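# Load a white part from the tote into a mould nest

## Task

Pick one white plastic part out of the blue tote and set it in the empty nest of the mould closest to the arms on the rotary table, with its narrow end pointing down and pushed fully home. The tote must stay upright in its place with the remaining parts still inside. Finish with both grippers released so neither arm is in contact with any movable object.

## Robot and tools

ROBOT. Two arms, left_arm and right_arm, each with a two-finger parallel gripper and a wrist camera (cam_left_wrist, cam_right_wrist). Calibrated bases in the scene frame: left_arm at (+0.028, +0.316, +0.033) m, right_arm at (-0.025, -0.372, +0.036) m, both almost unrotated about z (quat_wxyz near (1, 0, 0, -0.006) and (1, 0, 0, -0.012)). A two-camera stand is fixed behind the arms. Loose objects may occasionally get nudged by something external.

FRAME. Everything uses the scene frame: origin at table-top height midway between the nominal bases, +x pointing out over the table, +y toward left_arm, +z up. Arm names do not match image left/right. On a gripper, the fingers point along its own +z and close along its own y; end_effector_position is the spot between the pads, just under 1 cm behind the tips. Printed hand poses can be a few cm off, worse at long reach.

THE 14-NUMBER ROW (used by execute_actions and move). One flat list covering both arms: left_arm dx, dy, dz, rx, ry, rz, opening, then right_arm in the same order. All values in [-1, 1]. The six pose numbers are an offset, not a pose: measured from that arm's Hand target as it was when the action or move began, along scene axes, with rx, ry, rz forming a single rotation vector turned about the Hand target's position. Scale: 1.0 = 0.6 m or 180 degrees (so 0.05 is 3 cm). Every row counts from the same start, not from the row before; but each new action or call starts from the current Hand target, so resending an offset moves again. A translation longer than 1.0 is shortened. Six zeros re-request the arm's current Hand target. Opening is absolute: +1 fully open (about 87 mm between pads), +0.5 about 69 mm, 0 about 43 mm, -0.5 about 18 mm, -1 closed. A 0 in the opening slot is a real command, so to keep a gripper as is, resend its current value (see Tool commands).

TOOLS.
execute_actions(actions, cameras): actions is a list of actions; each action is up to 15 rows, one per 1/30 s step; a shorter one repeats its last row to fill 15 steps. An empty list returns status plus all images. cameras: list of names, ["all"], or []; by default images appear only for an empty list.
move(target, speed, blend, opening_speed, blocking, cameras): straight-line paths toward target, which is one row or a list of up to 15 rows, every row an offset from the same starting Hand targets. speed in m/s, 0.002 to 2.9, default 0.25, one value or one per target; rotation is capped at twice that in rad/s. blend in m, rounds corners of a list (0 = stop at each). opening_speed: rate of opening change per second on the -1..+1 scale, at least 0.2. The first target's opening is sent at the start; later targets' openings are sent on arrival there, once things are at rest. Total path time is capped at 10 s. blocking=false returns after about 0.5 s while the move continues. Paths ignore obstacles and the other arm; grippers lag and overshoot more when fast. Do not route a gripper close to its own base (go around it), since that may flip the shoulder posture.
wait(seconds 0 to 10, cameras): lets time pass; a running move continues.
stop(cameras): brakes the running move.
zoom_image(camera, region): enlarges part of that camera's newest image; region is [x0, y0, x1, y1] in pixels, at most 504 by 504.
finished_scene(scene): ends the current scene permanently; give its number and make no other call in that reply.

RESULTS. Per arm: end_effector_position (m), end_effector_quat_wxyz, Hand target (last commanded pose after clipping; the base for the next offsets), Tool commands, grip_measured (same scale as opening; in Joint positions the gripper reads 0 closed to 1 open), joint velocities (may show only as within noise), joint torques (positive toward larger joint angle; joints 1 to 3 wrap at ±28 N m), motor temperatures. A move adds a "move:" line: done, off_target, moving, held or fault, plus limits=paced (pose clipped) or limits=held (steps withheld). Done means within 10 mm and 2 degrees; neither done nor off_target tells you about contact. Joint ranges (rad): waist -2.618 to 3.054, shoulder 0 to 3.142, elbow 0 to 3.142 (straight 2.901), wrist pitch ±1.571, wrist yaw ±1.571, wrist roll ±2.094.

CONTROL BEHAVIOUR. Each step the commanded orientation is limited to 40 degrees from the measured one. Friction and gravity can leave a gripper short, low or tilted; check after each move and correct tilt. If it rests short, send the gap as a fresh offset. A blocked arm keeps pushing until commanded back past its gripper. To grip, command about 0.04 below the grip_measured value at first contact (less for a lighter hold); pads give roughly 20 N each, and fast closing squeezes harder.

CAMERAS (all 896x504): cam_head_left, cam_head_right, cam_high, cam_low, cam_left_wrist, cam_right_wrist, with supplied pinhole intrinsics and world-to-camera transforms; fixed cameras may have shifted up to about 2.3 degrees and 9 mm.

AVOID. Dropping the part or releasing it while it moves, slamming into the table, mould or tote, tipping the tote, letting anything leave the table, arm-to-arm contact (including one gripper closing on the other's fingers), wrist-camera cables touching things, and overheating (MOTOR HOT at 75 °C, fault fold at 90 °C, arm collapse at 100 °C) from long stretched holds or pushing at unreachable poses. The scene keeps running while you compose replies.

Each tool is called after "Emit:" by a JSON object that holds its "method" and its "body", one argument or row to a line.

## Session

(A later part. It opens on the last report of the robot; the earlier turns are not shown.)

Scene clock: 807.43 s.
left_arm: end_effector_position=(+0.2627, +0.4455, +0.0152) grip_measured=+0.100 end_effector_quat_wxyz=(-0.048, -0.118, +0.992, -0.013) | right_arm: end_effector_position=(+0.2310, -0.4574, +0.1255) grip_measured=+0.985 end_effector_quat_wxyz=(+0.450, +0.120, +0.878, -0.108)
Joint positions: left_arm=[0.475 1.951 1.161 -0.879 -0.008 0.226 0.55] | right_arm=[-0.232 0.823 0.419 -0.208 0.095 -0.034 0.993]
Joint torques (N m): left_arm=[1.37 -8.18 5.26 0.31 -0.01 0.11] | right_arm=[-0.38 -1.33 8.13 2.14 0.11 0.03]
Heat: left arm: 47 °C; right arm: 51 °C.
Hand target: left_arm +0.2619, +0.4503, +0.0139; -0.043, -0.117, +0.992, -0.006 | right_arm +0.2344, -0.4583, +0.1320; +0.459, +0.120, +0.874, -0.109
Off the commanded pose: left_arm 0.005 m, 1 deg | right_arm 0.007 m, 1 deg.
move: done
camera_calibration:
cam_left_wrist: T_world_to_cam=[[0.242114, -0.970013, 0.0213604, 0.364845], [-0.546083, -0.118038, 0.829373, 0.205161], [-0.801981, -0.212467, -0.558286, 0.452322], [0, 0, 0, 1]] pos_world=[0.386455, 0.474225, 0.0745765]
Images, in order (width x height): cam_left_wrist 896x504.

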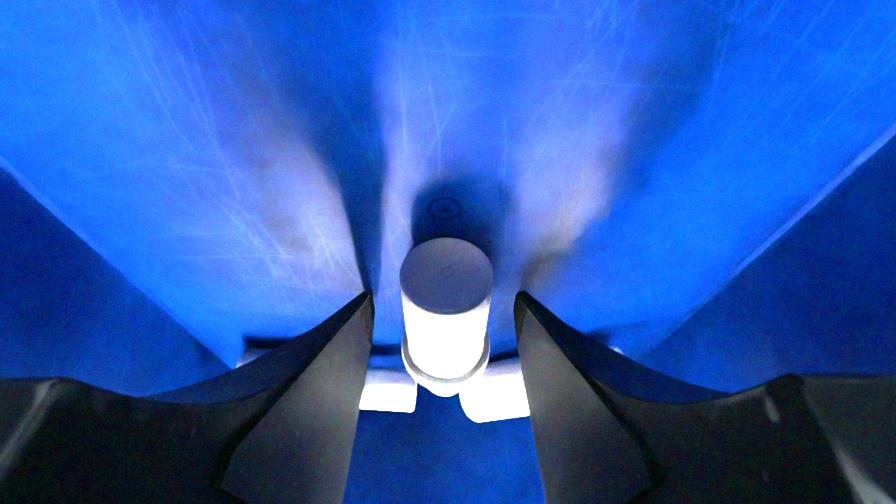

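Emit:
{"method": "move", "body": {
  "target": [0.0,0.0,0.0015,0.0,0.0,0,-0.45,0,0,0,0,0,0,1],
  "speed": 0.06,
  "opening_speed": 0.35,
  "cameras": ["cam_left_wrist","cam_high"]
}}

Emit:
{"method": "zoom_image", "body": {
  "camera": "cam_left_wrist",
  "region": [300, 180, 600, 430]
}}

Scene clock: 817.33 s.
left_arm: end_effector_position=(+0.2627, +0.4455, +0.0152) grip_measured=-0.343 end_effector_quat_wxyz=(-0.047, -0.118, +0.992, -0.013) | right_arm: end_effector_position=(+0.2310, -0.4574, +0.1255) grip_measured=+0.985 end_effector_quat_wxyz=(+0.450, +0.120, +0.878, -0.108)
Joint positions: left_arm=[0.475 1.951 1.161 -0.879 -0.008 0.226 0.328] | right_arm=[-0.232 0.823 0.419 -0.208 0.095 -0.034 0.993]
Joint torques (N m): left_arm=[1.43 -8.34 5.42 0.28 0 0.11] | right_arm=[-0.46 -1.28 8.09 2.14 0.05 0.03]
Motor temperatures (°C): left_arm=[28 39 46 29 27 29 28] | right_arm=[29 32 52 45 27 28 31]
Heat: left arm: 46 °C; right arm: 52 °C.
Hand target: left_arm +0.2619, +0.4503, +0.0148; -0.043, -0.117, +0.992, -0.006 | right_arm +0.2344, -0.4583, +0.1320; +0.459, +0.120, +0.874, -0.109
Off the commanded pose: left_arm 0.005 m, 1 deg | right_arm 0.007 m, 1 deg.
move: done
camera_calibration:
cam_left_wrist: T_world_to_cam=[[0.241727, -0.97011, 0.0213331, 0.36502], [-0.546454, -0.117929, 0.829144, 0.205327], [-0.801845, -0.212084, -0.558627, 0.452194], [0, 0, 0, 1]] pos_world=[0.386556, 0.474227, 0.0745748]
Images, in order (width x height): cam_high 896x504, cam_left_wrist 896x504.

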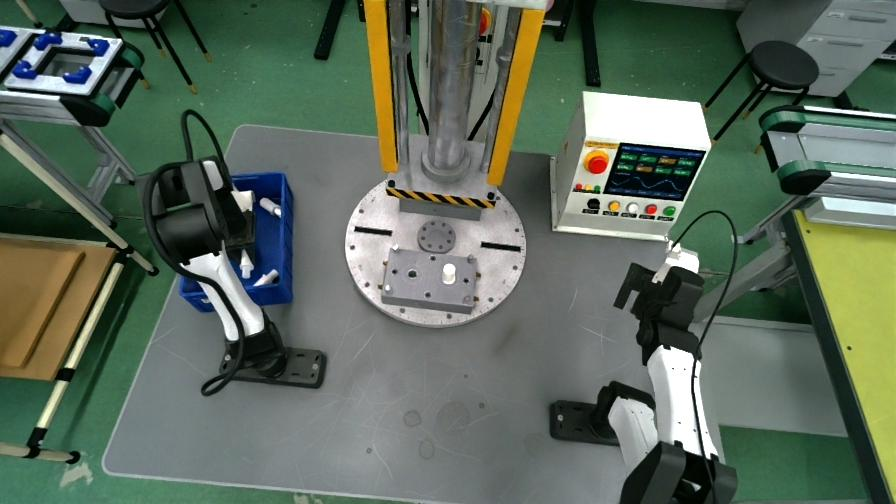

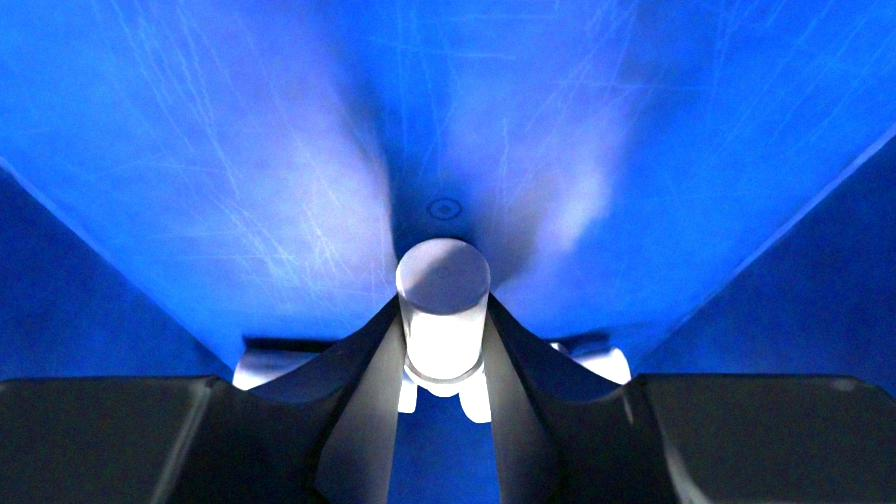

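Scaled by 1.680 from the camera's 896x504 image, which has a finer 1280x720 frame.

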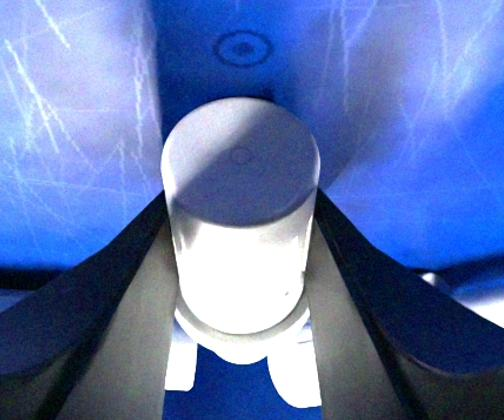

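Emit:
{"method": "move", "body": {
  "target": [
    [0,0,0.1417,0,0,0,-0.45,0,0,0,0,0,0,1],
    [0,-0.034,0.342,-0.055,-0.0663,-0.0666,-0.45,0,0,0,0,0,0,1],
    [0.0468,-0.3338,0.4253,-0.2202,-0.2654,-0.2666,-0.45,0,0,0,0,0,0,1],
    [-0.0398,-0.6755,0.325,-0.367,-0.4423,-0.4443,-0.45,0,0,0,0,0,0,1]
  ],
  "speed": [0.08,0.15,0.25,0.25],
  "blend": [0.01,0.03,0.05,0],
  "cameras": ["all"]
}}

Scene clock: 925.40 s.
left_arm: end_effector_position=(+0.2368, +0.0464, +0.2139) grip_measured=-0.343 end_effector_quat_wxyz=(+0.471, +0.527, +0.499, -0.501) | right_arm: end_effector_position=(+0.2310, -0.4574, +0.1255) grip_measured=+0.985 end_effector_quat_wxyz=(+0.450, +0.120, +0.878, -0.108)
Joint positions: left_arm=[-0.404 1.292 0.538 0.604 1.21 0.138 0.329] | right_arm=[-0.232 0.823 0.419 -0.208 0.095 -0.034 0.993]
Joint torques (N m): left_arm=[0.29 -2.82 6.68 1.71 0.04 0.02] | right_arm=[-0.28 -1.22 8.14 2.15 0.07 0.01]
Heat: left arm: 44 °C; right arm: 52 °C.
Hand target: left_arm +0.2381, +0.0450, +0.2098; +0.474, +0.526, +0.500, -0.499 | right_arm +0.2344, -0.4583, +0.1320; +0.459, +0.120, +0.874, -0.109
Off the commanded pose: left_arm 0.005 m, 1 deg | right_arm 0.007 m, 1 deg.
move: done
camera_calibration:
cam_left_wrist: T_world_to_cam=[[-0.997764, 0.066066, 0.0101007, 0.227678], [0.0470977, 0.802277, -0.595091, 0.100673], [-0.0474188, -0.593285, -0.803595, 0.349114], [0, 0, 0, 1]] pos_world=[0.238982, 0.111315, 0.338156]
cam_right_wrist: T_world_to_cam=[[-0.315204, -0.944162, 0.0959412, -0.37519], [-0.94598, 0.304493, -0.111378, 0.397127], [0.0759456, -0.125865, -0.989136, 0.194348], [0, 0, 0, 1]] pos_world=[0.242653, -0.450701, 0.272464]

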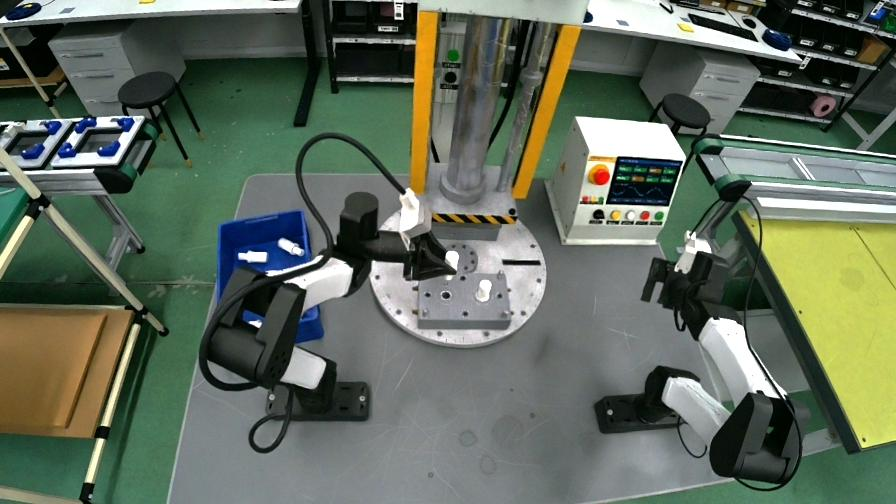

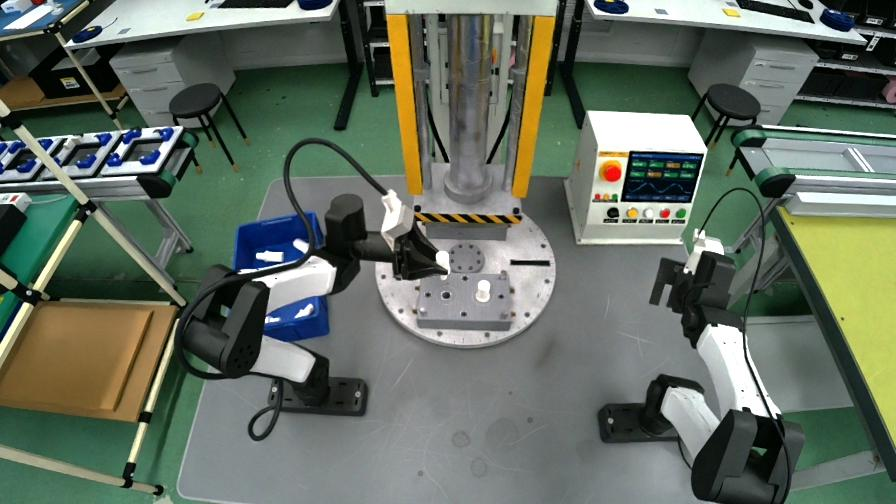

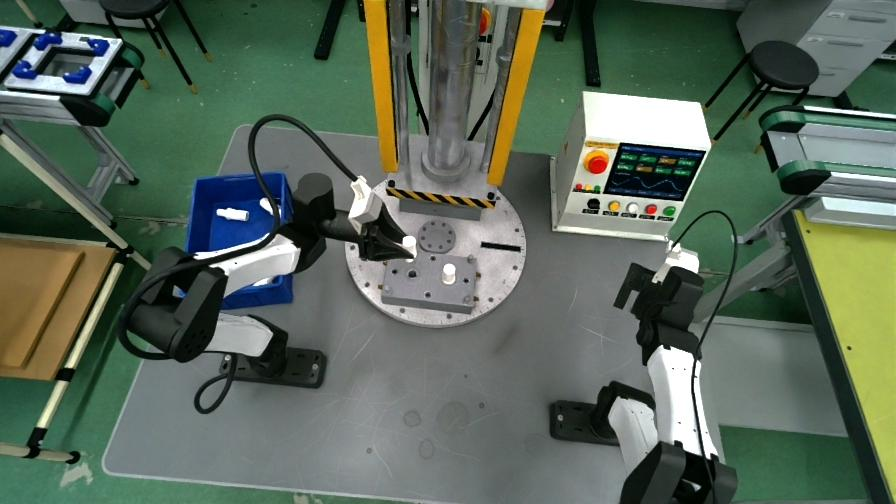

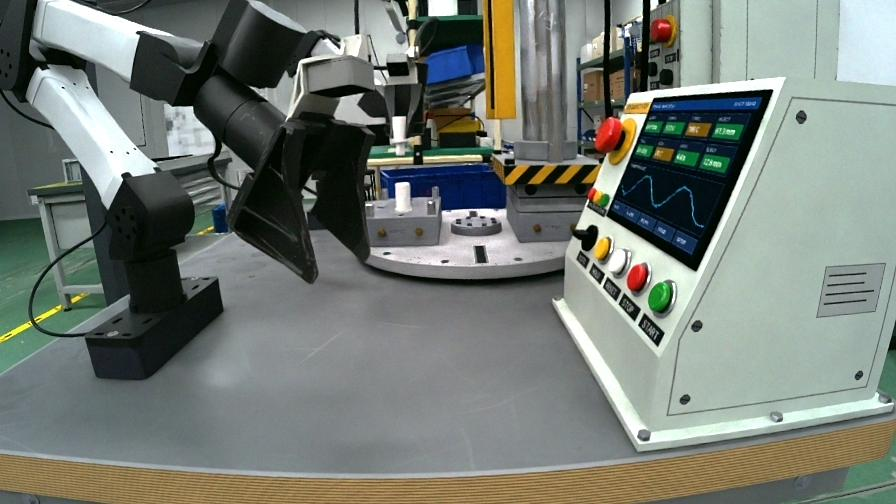

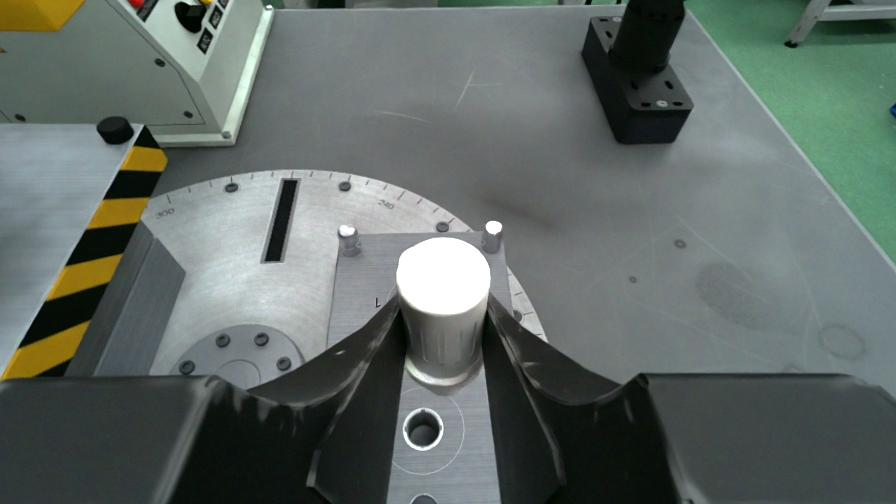

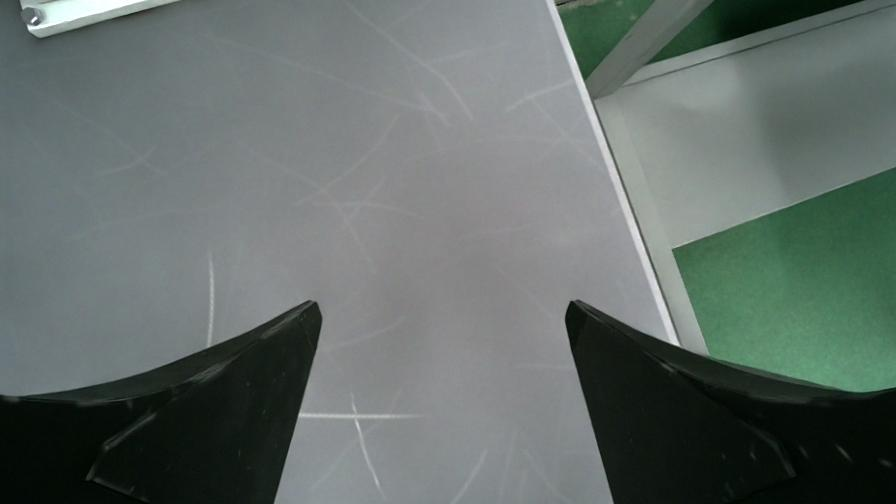

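Emit:
{"method": "execute_actions", "body": {
  "actions": []
}}

Scene clock: 958.57 s.
left_arm: end_effector_position=(+0.2368, +0.0464, +0.2140) grip_measured=-0.343 end_effector_quat_wxyz=(+0.471, +0.527, +0.498, -0.501) | right_arm: end_effector_position=(+0.2310, -0.4574, +0.1255) grip_measured=+0.985 end_effector_quat_wxyz=(+0.450, +0.120, +0.878, -0.108)
Joint positions: left_arm=[-0.404 1.292 0.538 0.604 1.21 0.138 0.329] | right_arm=[-0.232 0.823 0.419 -0.208 0.095 -0.034 0.993]
Joint velocities: within noise
Joint torques (N m): left_arm=[0.29 -2.84 6.67 1.71 0.04 0.02] | right_arm=[-0.35 -1.2 8.16 2.14 0.07 0.01]
Motor temperatures (°C): left_arm=[28 38 43 31 27 29 30] | right_arm=[29 32 52 45 27 28 31]
Heat: left arm: 43 °C; right arm: 52 °C.
Hand target: left_arm +0.2381, +0.0450, +0.2098; +0.474, +0.526, +0.500, -0.499 | right_arm +0.2344, -0.4583, +0.1320; +0.459, +0.120, +0.874, -0.109
Tool commands: left_gripper/opening=-0.45 right_gripper/opening=+1.0
Off the commanded pose: left_arm 0.005 m, 1 deg | right_arm 0.007 m, 1 deg.
camera_calibration:
cam_left_wrist: T_world_to_cam=[[-0.997769, 0.0660504, 0.00972672, 0.227801], [0.0472975, 0.802143, -0.595256, 0.100676], [-0.0471191, -0.593468, -0.803477, 0.349162], [0, 0, 0, 1]] pos_world=[0.238983, 0.111414, 0.338256]
cam_right_wrist: T_world_to_cam=[[-0.315204, -0.944162, 0.0959412, -0.37519], [-0.94598, 0.304493, -0.111378, 0.397127], [0.0759456, -0.125865, -0.989136, 0.194348], [0, 0, 0, 1]] pos_world=[0.242653, -0.450701, 0.272464]

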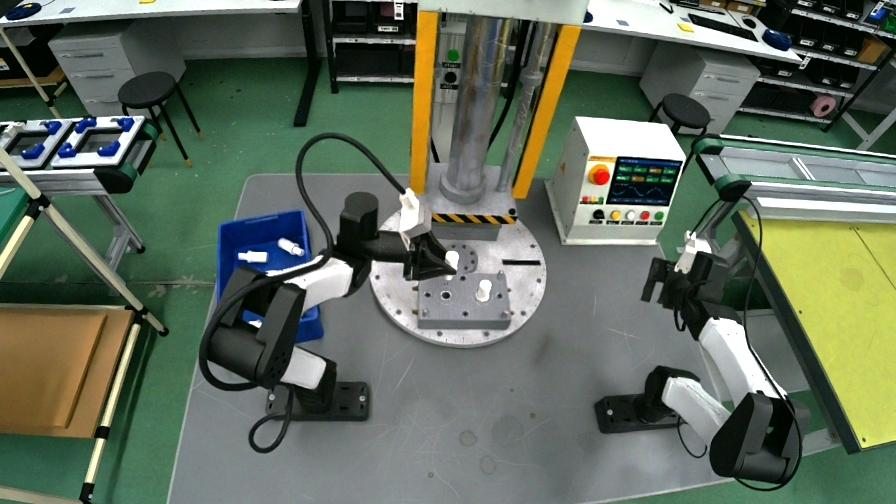

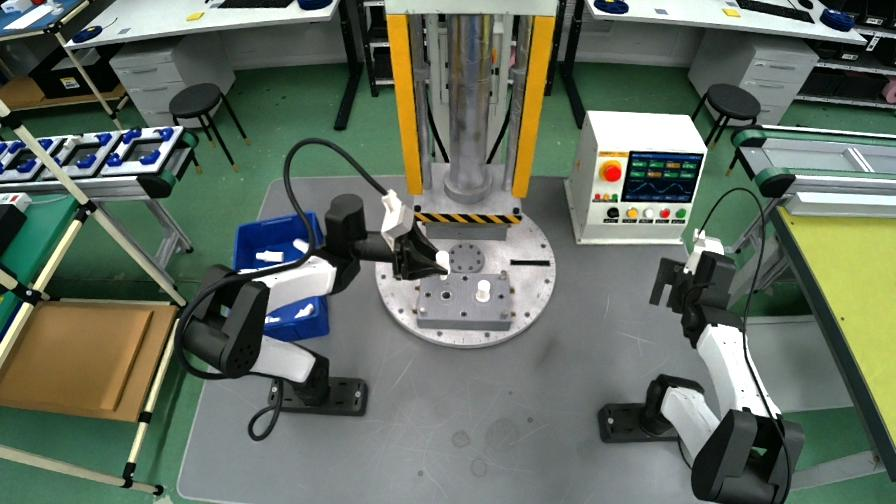

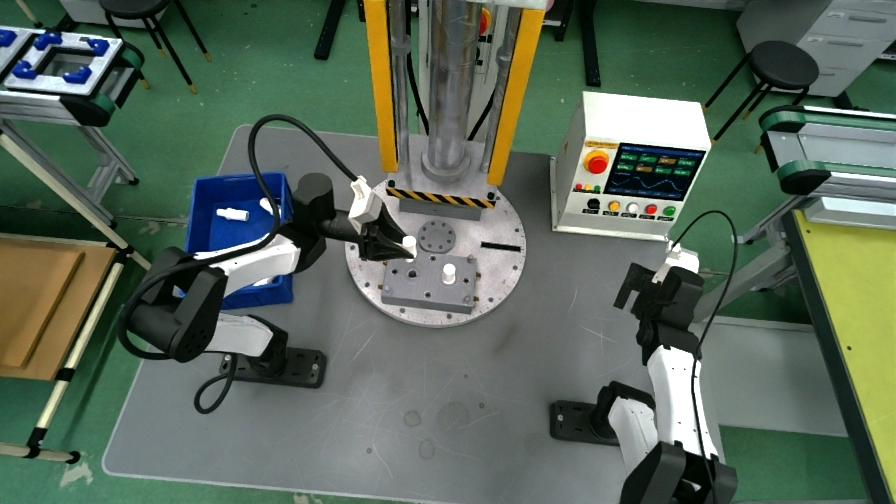

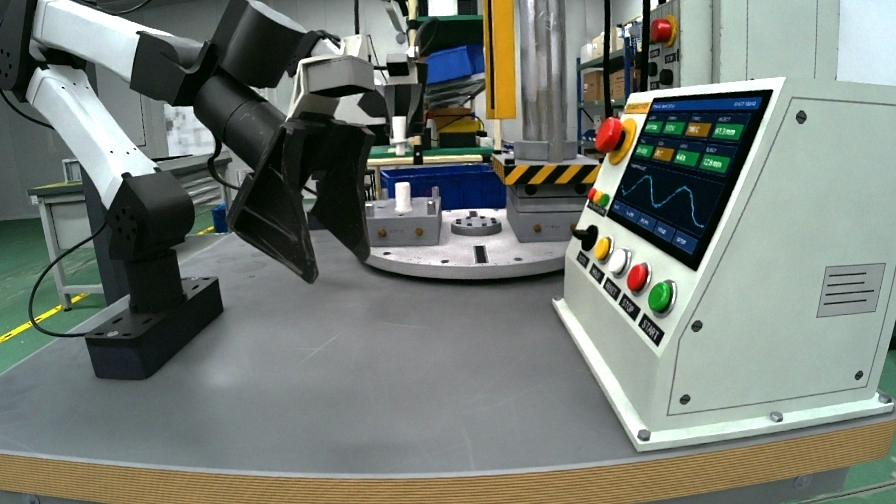

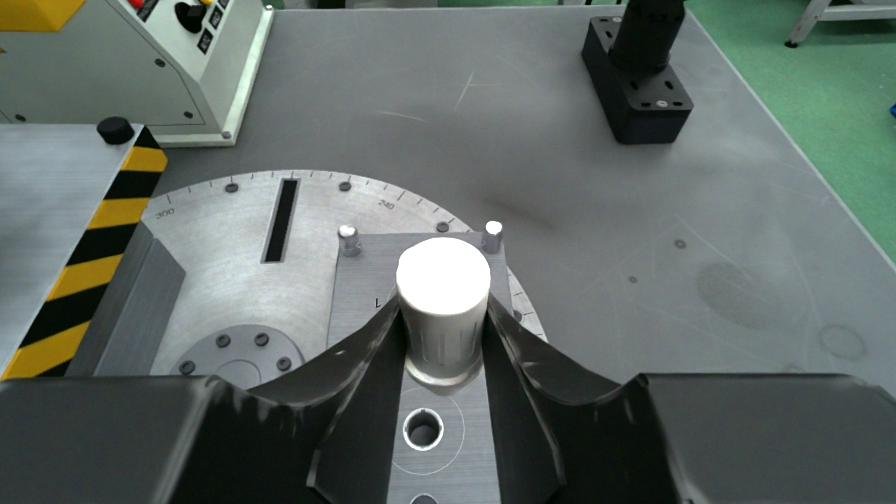

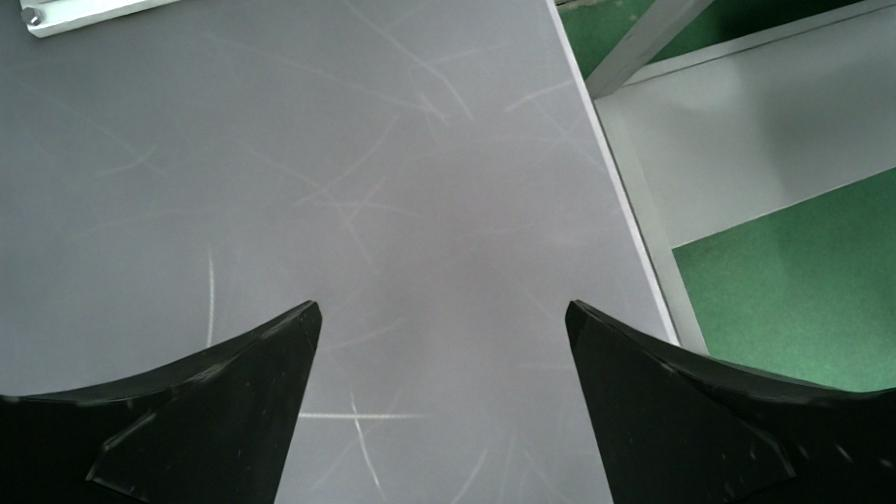

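Emit:
{"method": "zoom_image", "body": {
  "camera": "cam_head_left",
  "region": [400, 230, 540, 340]
}}

Emit:
{"method": "zoom_image", "body": {
  "camera": "cam_head_right",
  "region": [400, 230, 540, 340]
}}

Emit:
{"method": "zoom_image", "body": {
  "camera": "cam_high",
  "region": [360, 220, 500, 330]
}}

Emit:
{"method": "zoom_image", "body": {
  "camera": "cam_low",
  "region": [350, 100, 460, 260]
}}

Scaled by 3.600 from the camera's 896x504 image, which has a finer 1280x720 frame.

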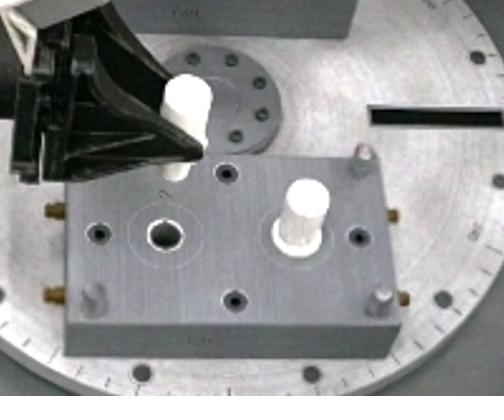

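Scaled by 3.600 from the camera's 896x504 image, which has a finer 1280x720 frame.

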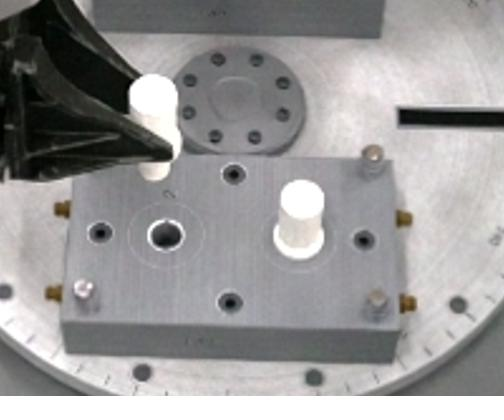

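Scaled by 3.600 from the camera's 896x504 image, which has a finer 1280x720 frame.

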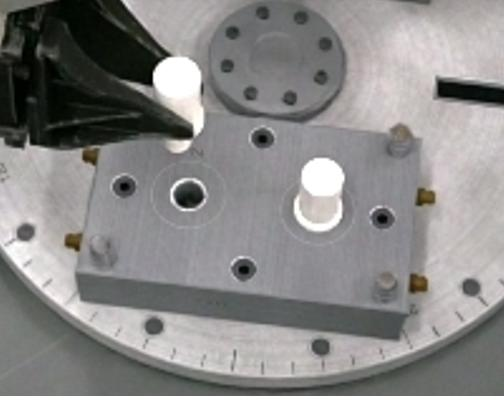

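Scaled by 3.150 from the camera's 896x504 image, which has a finer 1280x720 frame.

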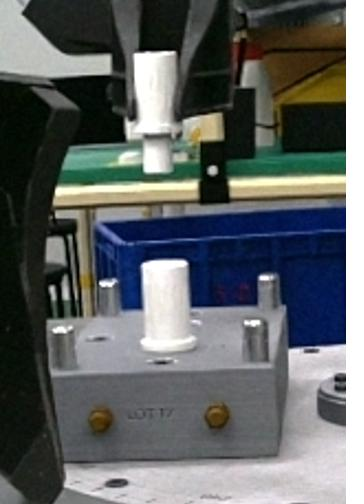

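Emit:
{"method": "move", "body": {
  "target": [0.01167, -0.005, -0.083, -0.0008, -0.0159, -0.0008, -0.45, 0, 0, 0, 0, 0, 0, 1],
  "speed": 0.06,
  "cameras": ["cam_head_left", "cam_head_right", "cam_high", "cam_low", "cam_left_wrist"]
}}

Emit:
{"method": "zoom_image", "body": {
  "camera": "cam_low",
  "region": [350, 120, 450, 240]
}}

Emit:
{"method": "zoom_image", "body": {
  "camera": "cam_left_wrist",
  "region": [330, 220, 580, 504]
}}

Emit:
{"method": "zoom_image", "body": {
  "camera": "cam_head_left",
  "region": [410, 240, 510, 320]
}}

Emit:
{"method": "zoom_image", "body": {
  "camera": "cam_head_right",
  "region": [410, 240, 510, 320]
}}

Emit:
{"method": "zoom_image", "body": {
  "camera": "cam_high",
  "region": [370, 230, 470, 310]
}}

Scene clock: 1125.57 s.
left_arm: end_effector_position=(+0.2458, +0.0435, +0.1640) grip_measured=-0.343 end_effector_quat_wxyz=(+0.485, +0.539, +0.485, -0.488) | right_arm: end_effector_position=(+0.2310, -0.4574, +0.1255) grip_measured=+0.985 end_effector_quat_wxyz=(+0.450, +0.120, +0.878, -0.108)
Joint positions: left_arm=[-0.404 1.498 0.441 0.909 1.206 0.187 0.329] | right_arm=[-0.232 0.823 0.419 -0.208 0.095 -0.034 0.993]
Joint torques (N m): left_arm=[0.06 -3.47 5.55 1.69 0.06 0.01] | right_arm=[-0.34 -1.24 8.18 2.13 0.07 0.02]
Motor temperatures (°C): left_arm=[28 34 43 36 27 29 30] | right_arm=[29 32 53 45 27 28 31]
Heat: left arm: 43 °C; right arm: 53 °C.
Hand target: left_arm +0.2451, +0.0420, +0.1599; +0.487, +0.538, +0.486, -0.487 | right_arm +0.2344, -0.4583, +0.1320; +0.459, +0.120, +0.874, -0.109
Off the commanded pose: left_arm 0.004 m, 0 deg | right_arm 0.007 m, 1 deg.
move: done
camera_calibration:
cam_left_wrist: T_world_to_cam=[[-0.996985, 0.0648652, -0.04259, 0.245867], [0.0774676, 0.800228, -0.594671, 0.0653899], [-0.00449169, -0.596177, -0.80284, 0.297185], [0, 0, 0, 1]] pos_world=[0.241395, 0.1089, 0.287949]
Images, in order (width x height): cam_head_left 896x504, cam_head_right 896x504, cam_high 896x504, cam_low 896x504, cam_left_wrist 896x504.

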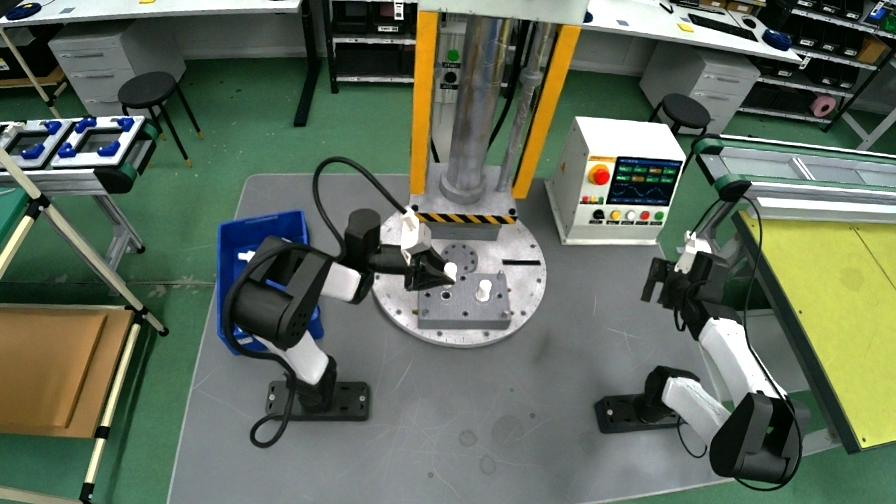

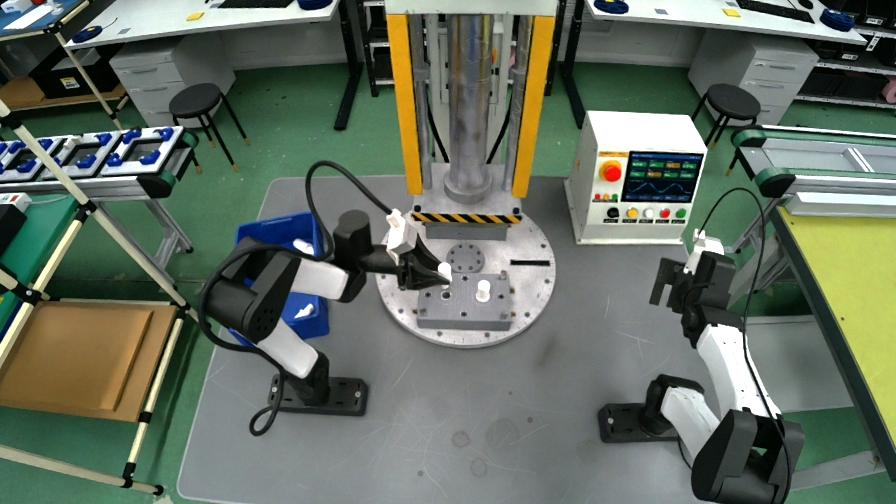

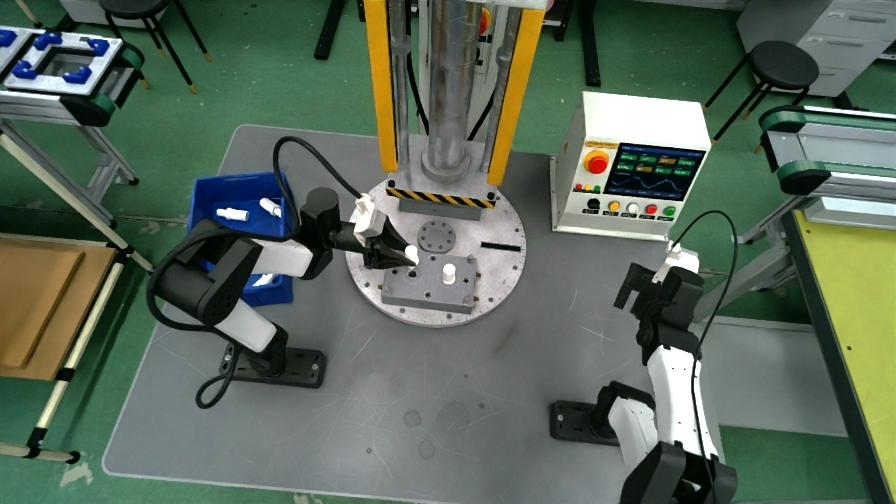

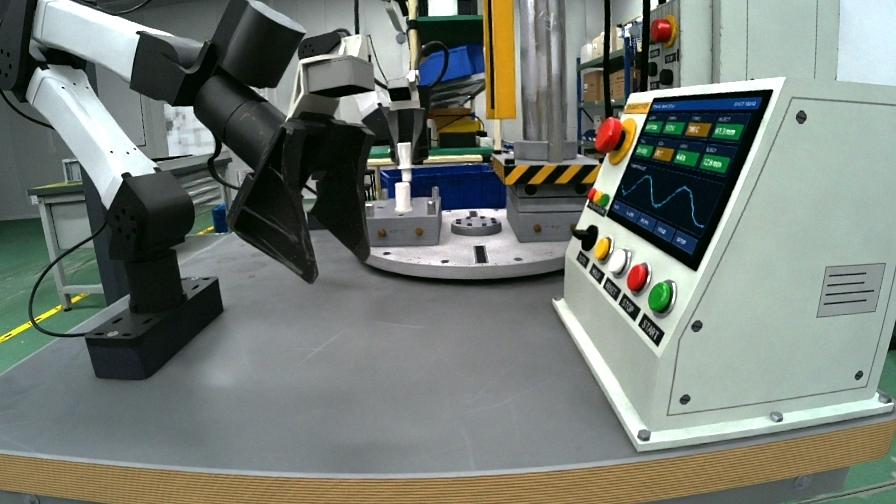

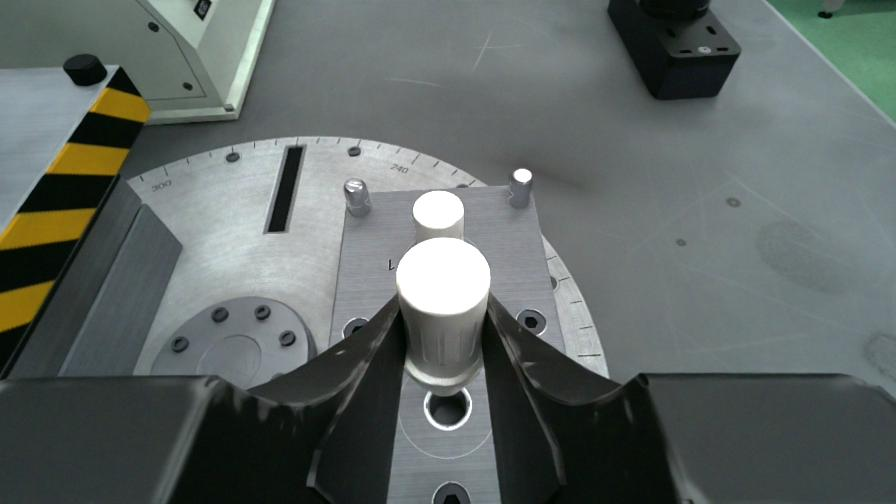

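Scaled by 4.200 from the camera's 896x504 image, which has a finer 1280x720 frame.

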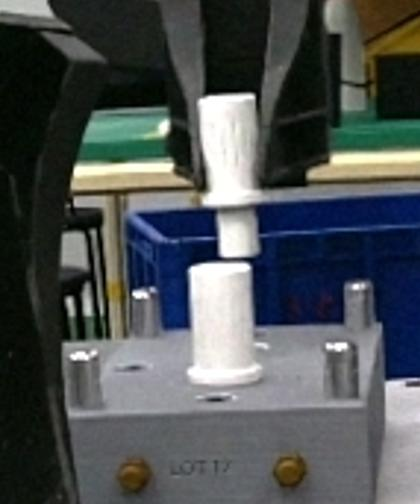

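Scaled by 1.775 from the camera's 896x504 image, which has a finer 1280x720 frame.

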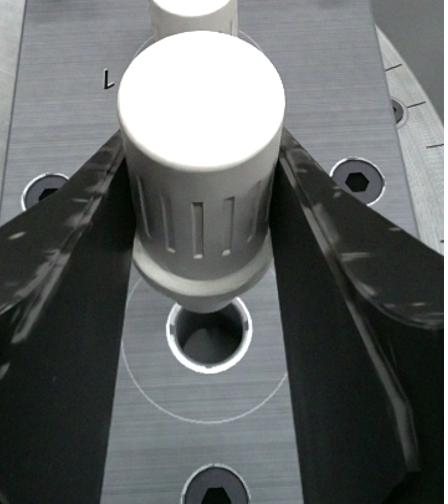

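Scaled by 5.040 from the camera's 896x504 image, which has a finer 1280x720 frame.

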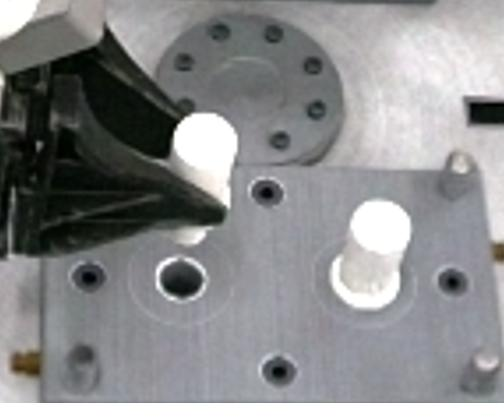

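Scaled by 5.040 from the camera's 896x504 image, which has a finer 1280x720 frame.

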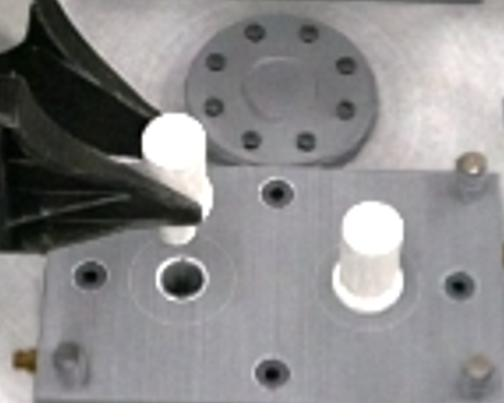

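Scaled by 5.040 from the camera's 896x504 image, which has a finer 1280x720 frame.

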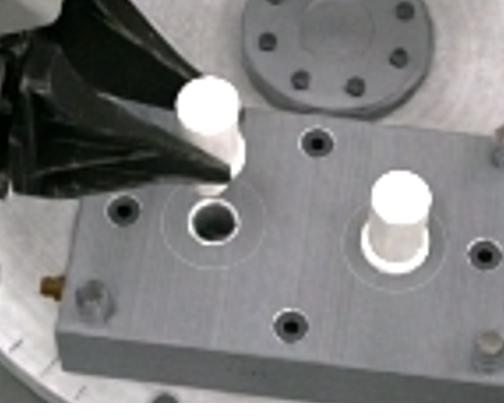

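Emit:
{"method": "move", "body": {
  "target": [0.00167, -0.00167, -0.0548, 0.0002, 0.0038, 0.0002, -0.45, 0, 0, 0, 0, 0, 0, 1],
  "speed": 0.05,
  "cameras": ["cam_head_left", "cam_head_right", "cam_high", "cam_low", "cam_left_wrist"]
}}

Emit:
{"method": "zoom_image", "body": {
  "camera": "cam_low",
  "region": [350, 130, 450, 250]
}}

Emit:
{"method": "zoom_image", "body": {
  "camera": "cam_left_wrist",
  "region": [330, 220, 580, 504]
}}

Emit:
{"method": "zoom_image", "body": {
  "camera": "cam_head_left",
  "region": [410, 240, 510, 320]
}}

Emit:
{"method": "zoom_image", "body": {
  "camera": "cam_head_right",
  "region": [410, 240, 510, 320]
}}

Emit:
{"method": "zoom_image", "body": {
  "camera": "cam_high",
  "region": [370, 230, 470, 310]
}}

Scene clock: 1154.77 s.
left_arm: end_effector_position=(+0.2470, +0.0428, +0.1295) grip_measured=-0.343 end_effector_quat_wxyz=(+0.479, +0.535, +0.492, -0.492) | right_arm: end_effector_position=(+0.2310, -0.4574, +0.1255) grip_measured=+0.985 end_effector_quat_wxyz=(+0.450, +0.120, +0.878, -0.108)
Joint positions: left_arm=[-0.404 1.668 0.401 1.107 1.206 0.178 0.329] | right_arm=[-0.232 0.823 0.419 -0.208 0.095 -0.034 0.993]
Joint torques (N m): left_arm=[-0.08 -3.96 4.41 1.83 0.06 0.02] | right_arm=[-0.38 -1.21 8.13 2.12 0.08 0.01]
Heat: left arm: 42 °C; right arm: 53 °C.
Hand target: left_arm +0.2460, +0.0410, +0.1271; +0.484, +0.535, +0.490, -0.489 | right_arm +0.2344, -0.4583, +0.1320; +0.459, +0.120, +0.874, -0.109
Off the commanded pose: left_arm 0.003 m, 1 deg | right_arm 0.007 m, 1 deg.
move: done
camera_calibration:
cam_left_wrist: T_world_to_cam=[[-0.997735, 0.0640616, -0.0204974, 0.242976], [0.0637598, 0.803774, -0.591508, 0.0482028], [-0.0214176, -0.591475, -0.806039, 0.273608], [0, 0, 0, 1]] pos_world=[0.245213, 0.107523, 0.254032]
Images, in order (width x height): cam_head_left 896x504, cam_head_right 896x504, cam_high 896x504, cam_low 896x504, cam_left_wrist 896x504.

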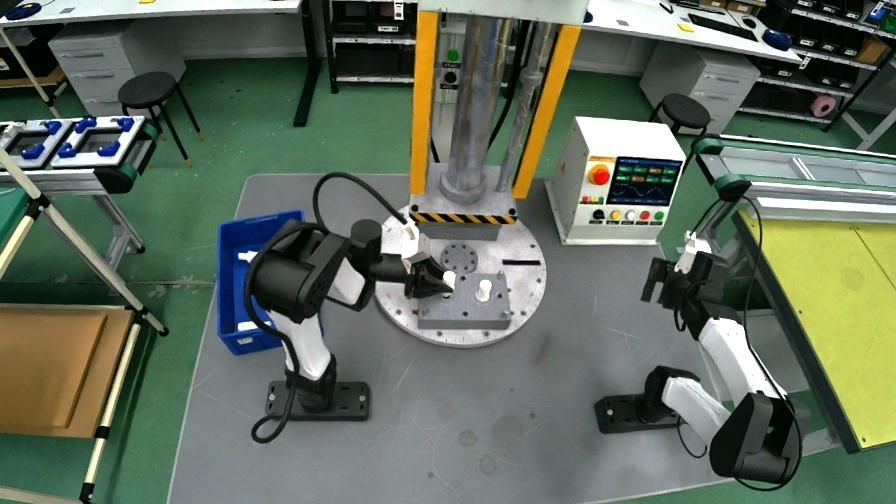

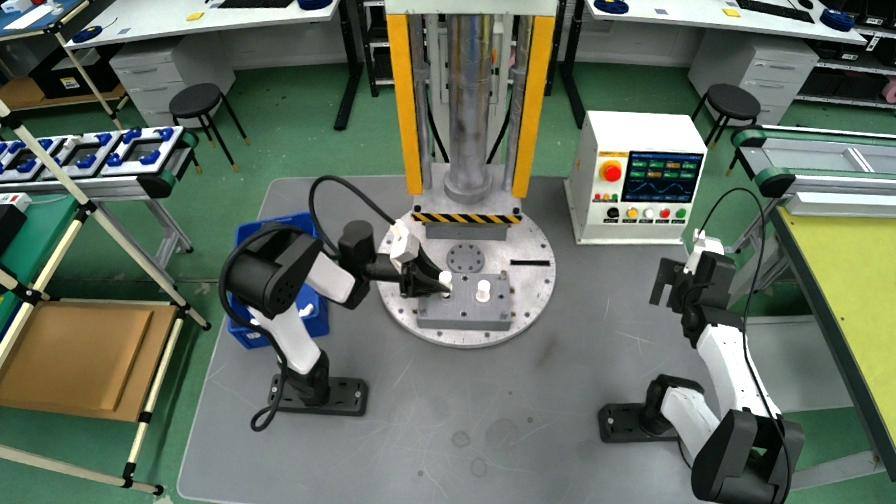

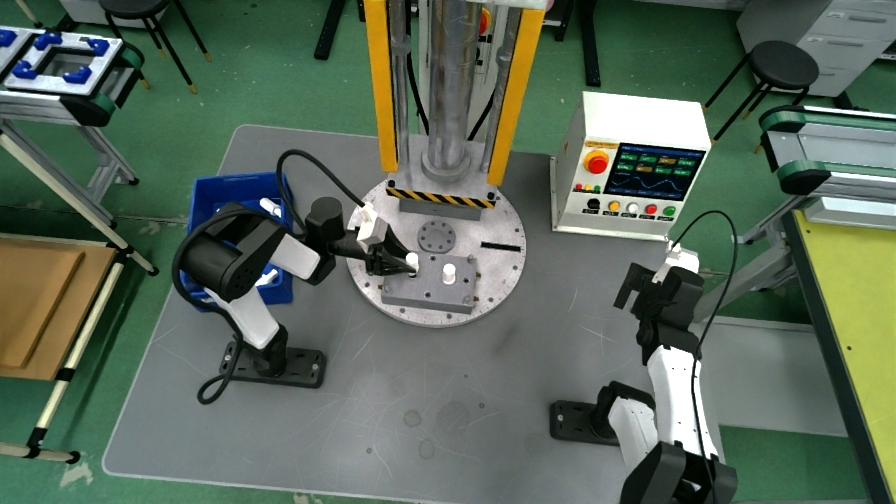

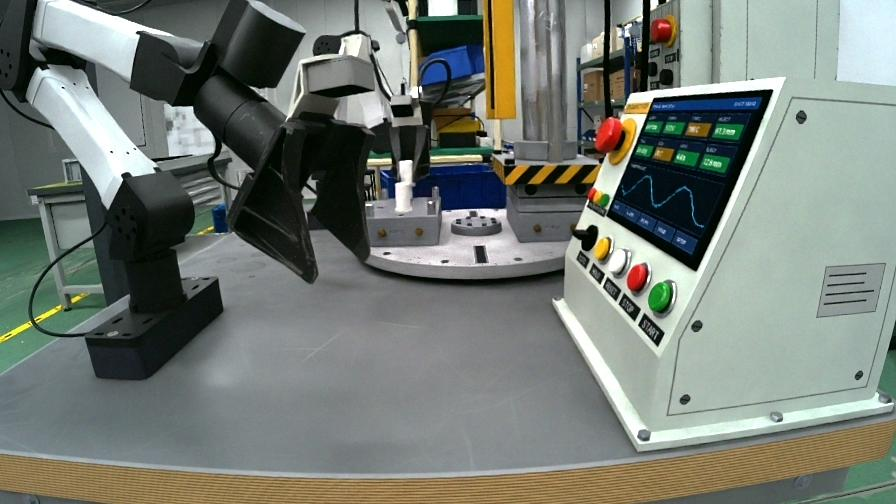

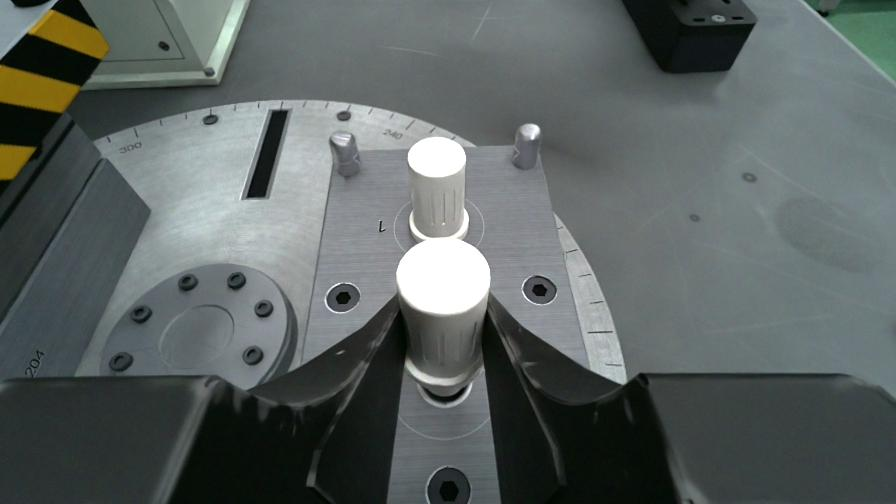

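Scaled by 4.200 from the camera's 896x504 image, which has a finer 1280x720 frame.

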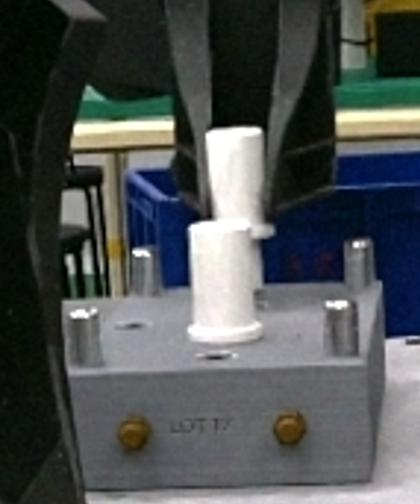

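Scaled by 1.775 from the camera's 896x504 image, which has a finer 1280x720 frame.

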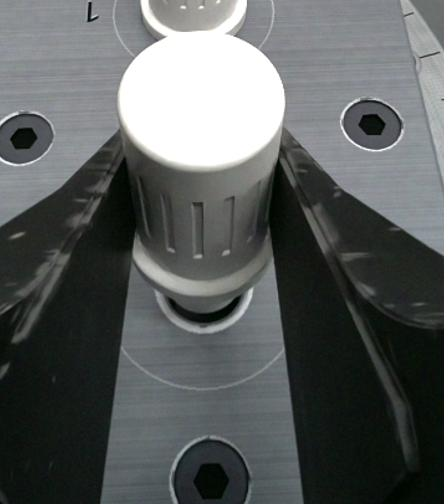

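Scaled by 5.040 from the camera's 896x504 image, which has a finer 1280x720 frame.

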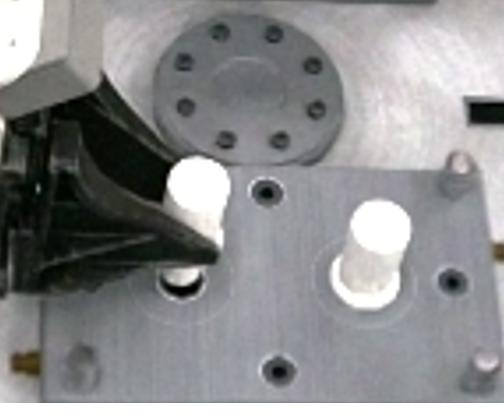

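Scaled by 5.040 from the camera's 896x504 image, which has a finer 1280x720 frame.

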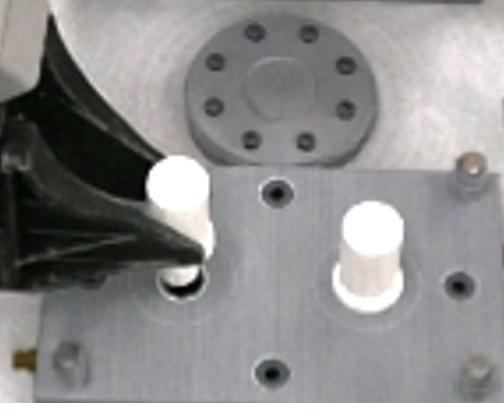

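Scaled by 5.040 from the camera's 896x504 image, which has a finer 1280x720 frame.

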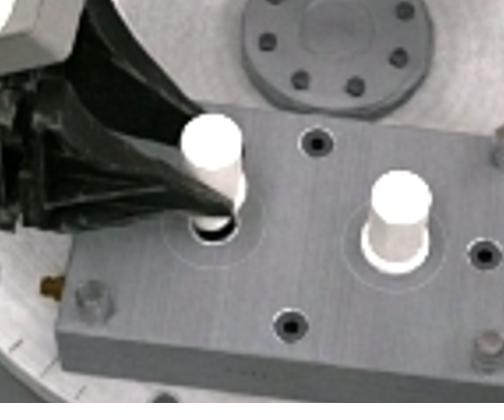

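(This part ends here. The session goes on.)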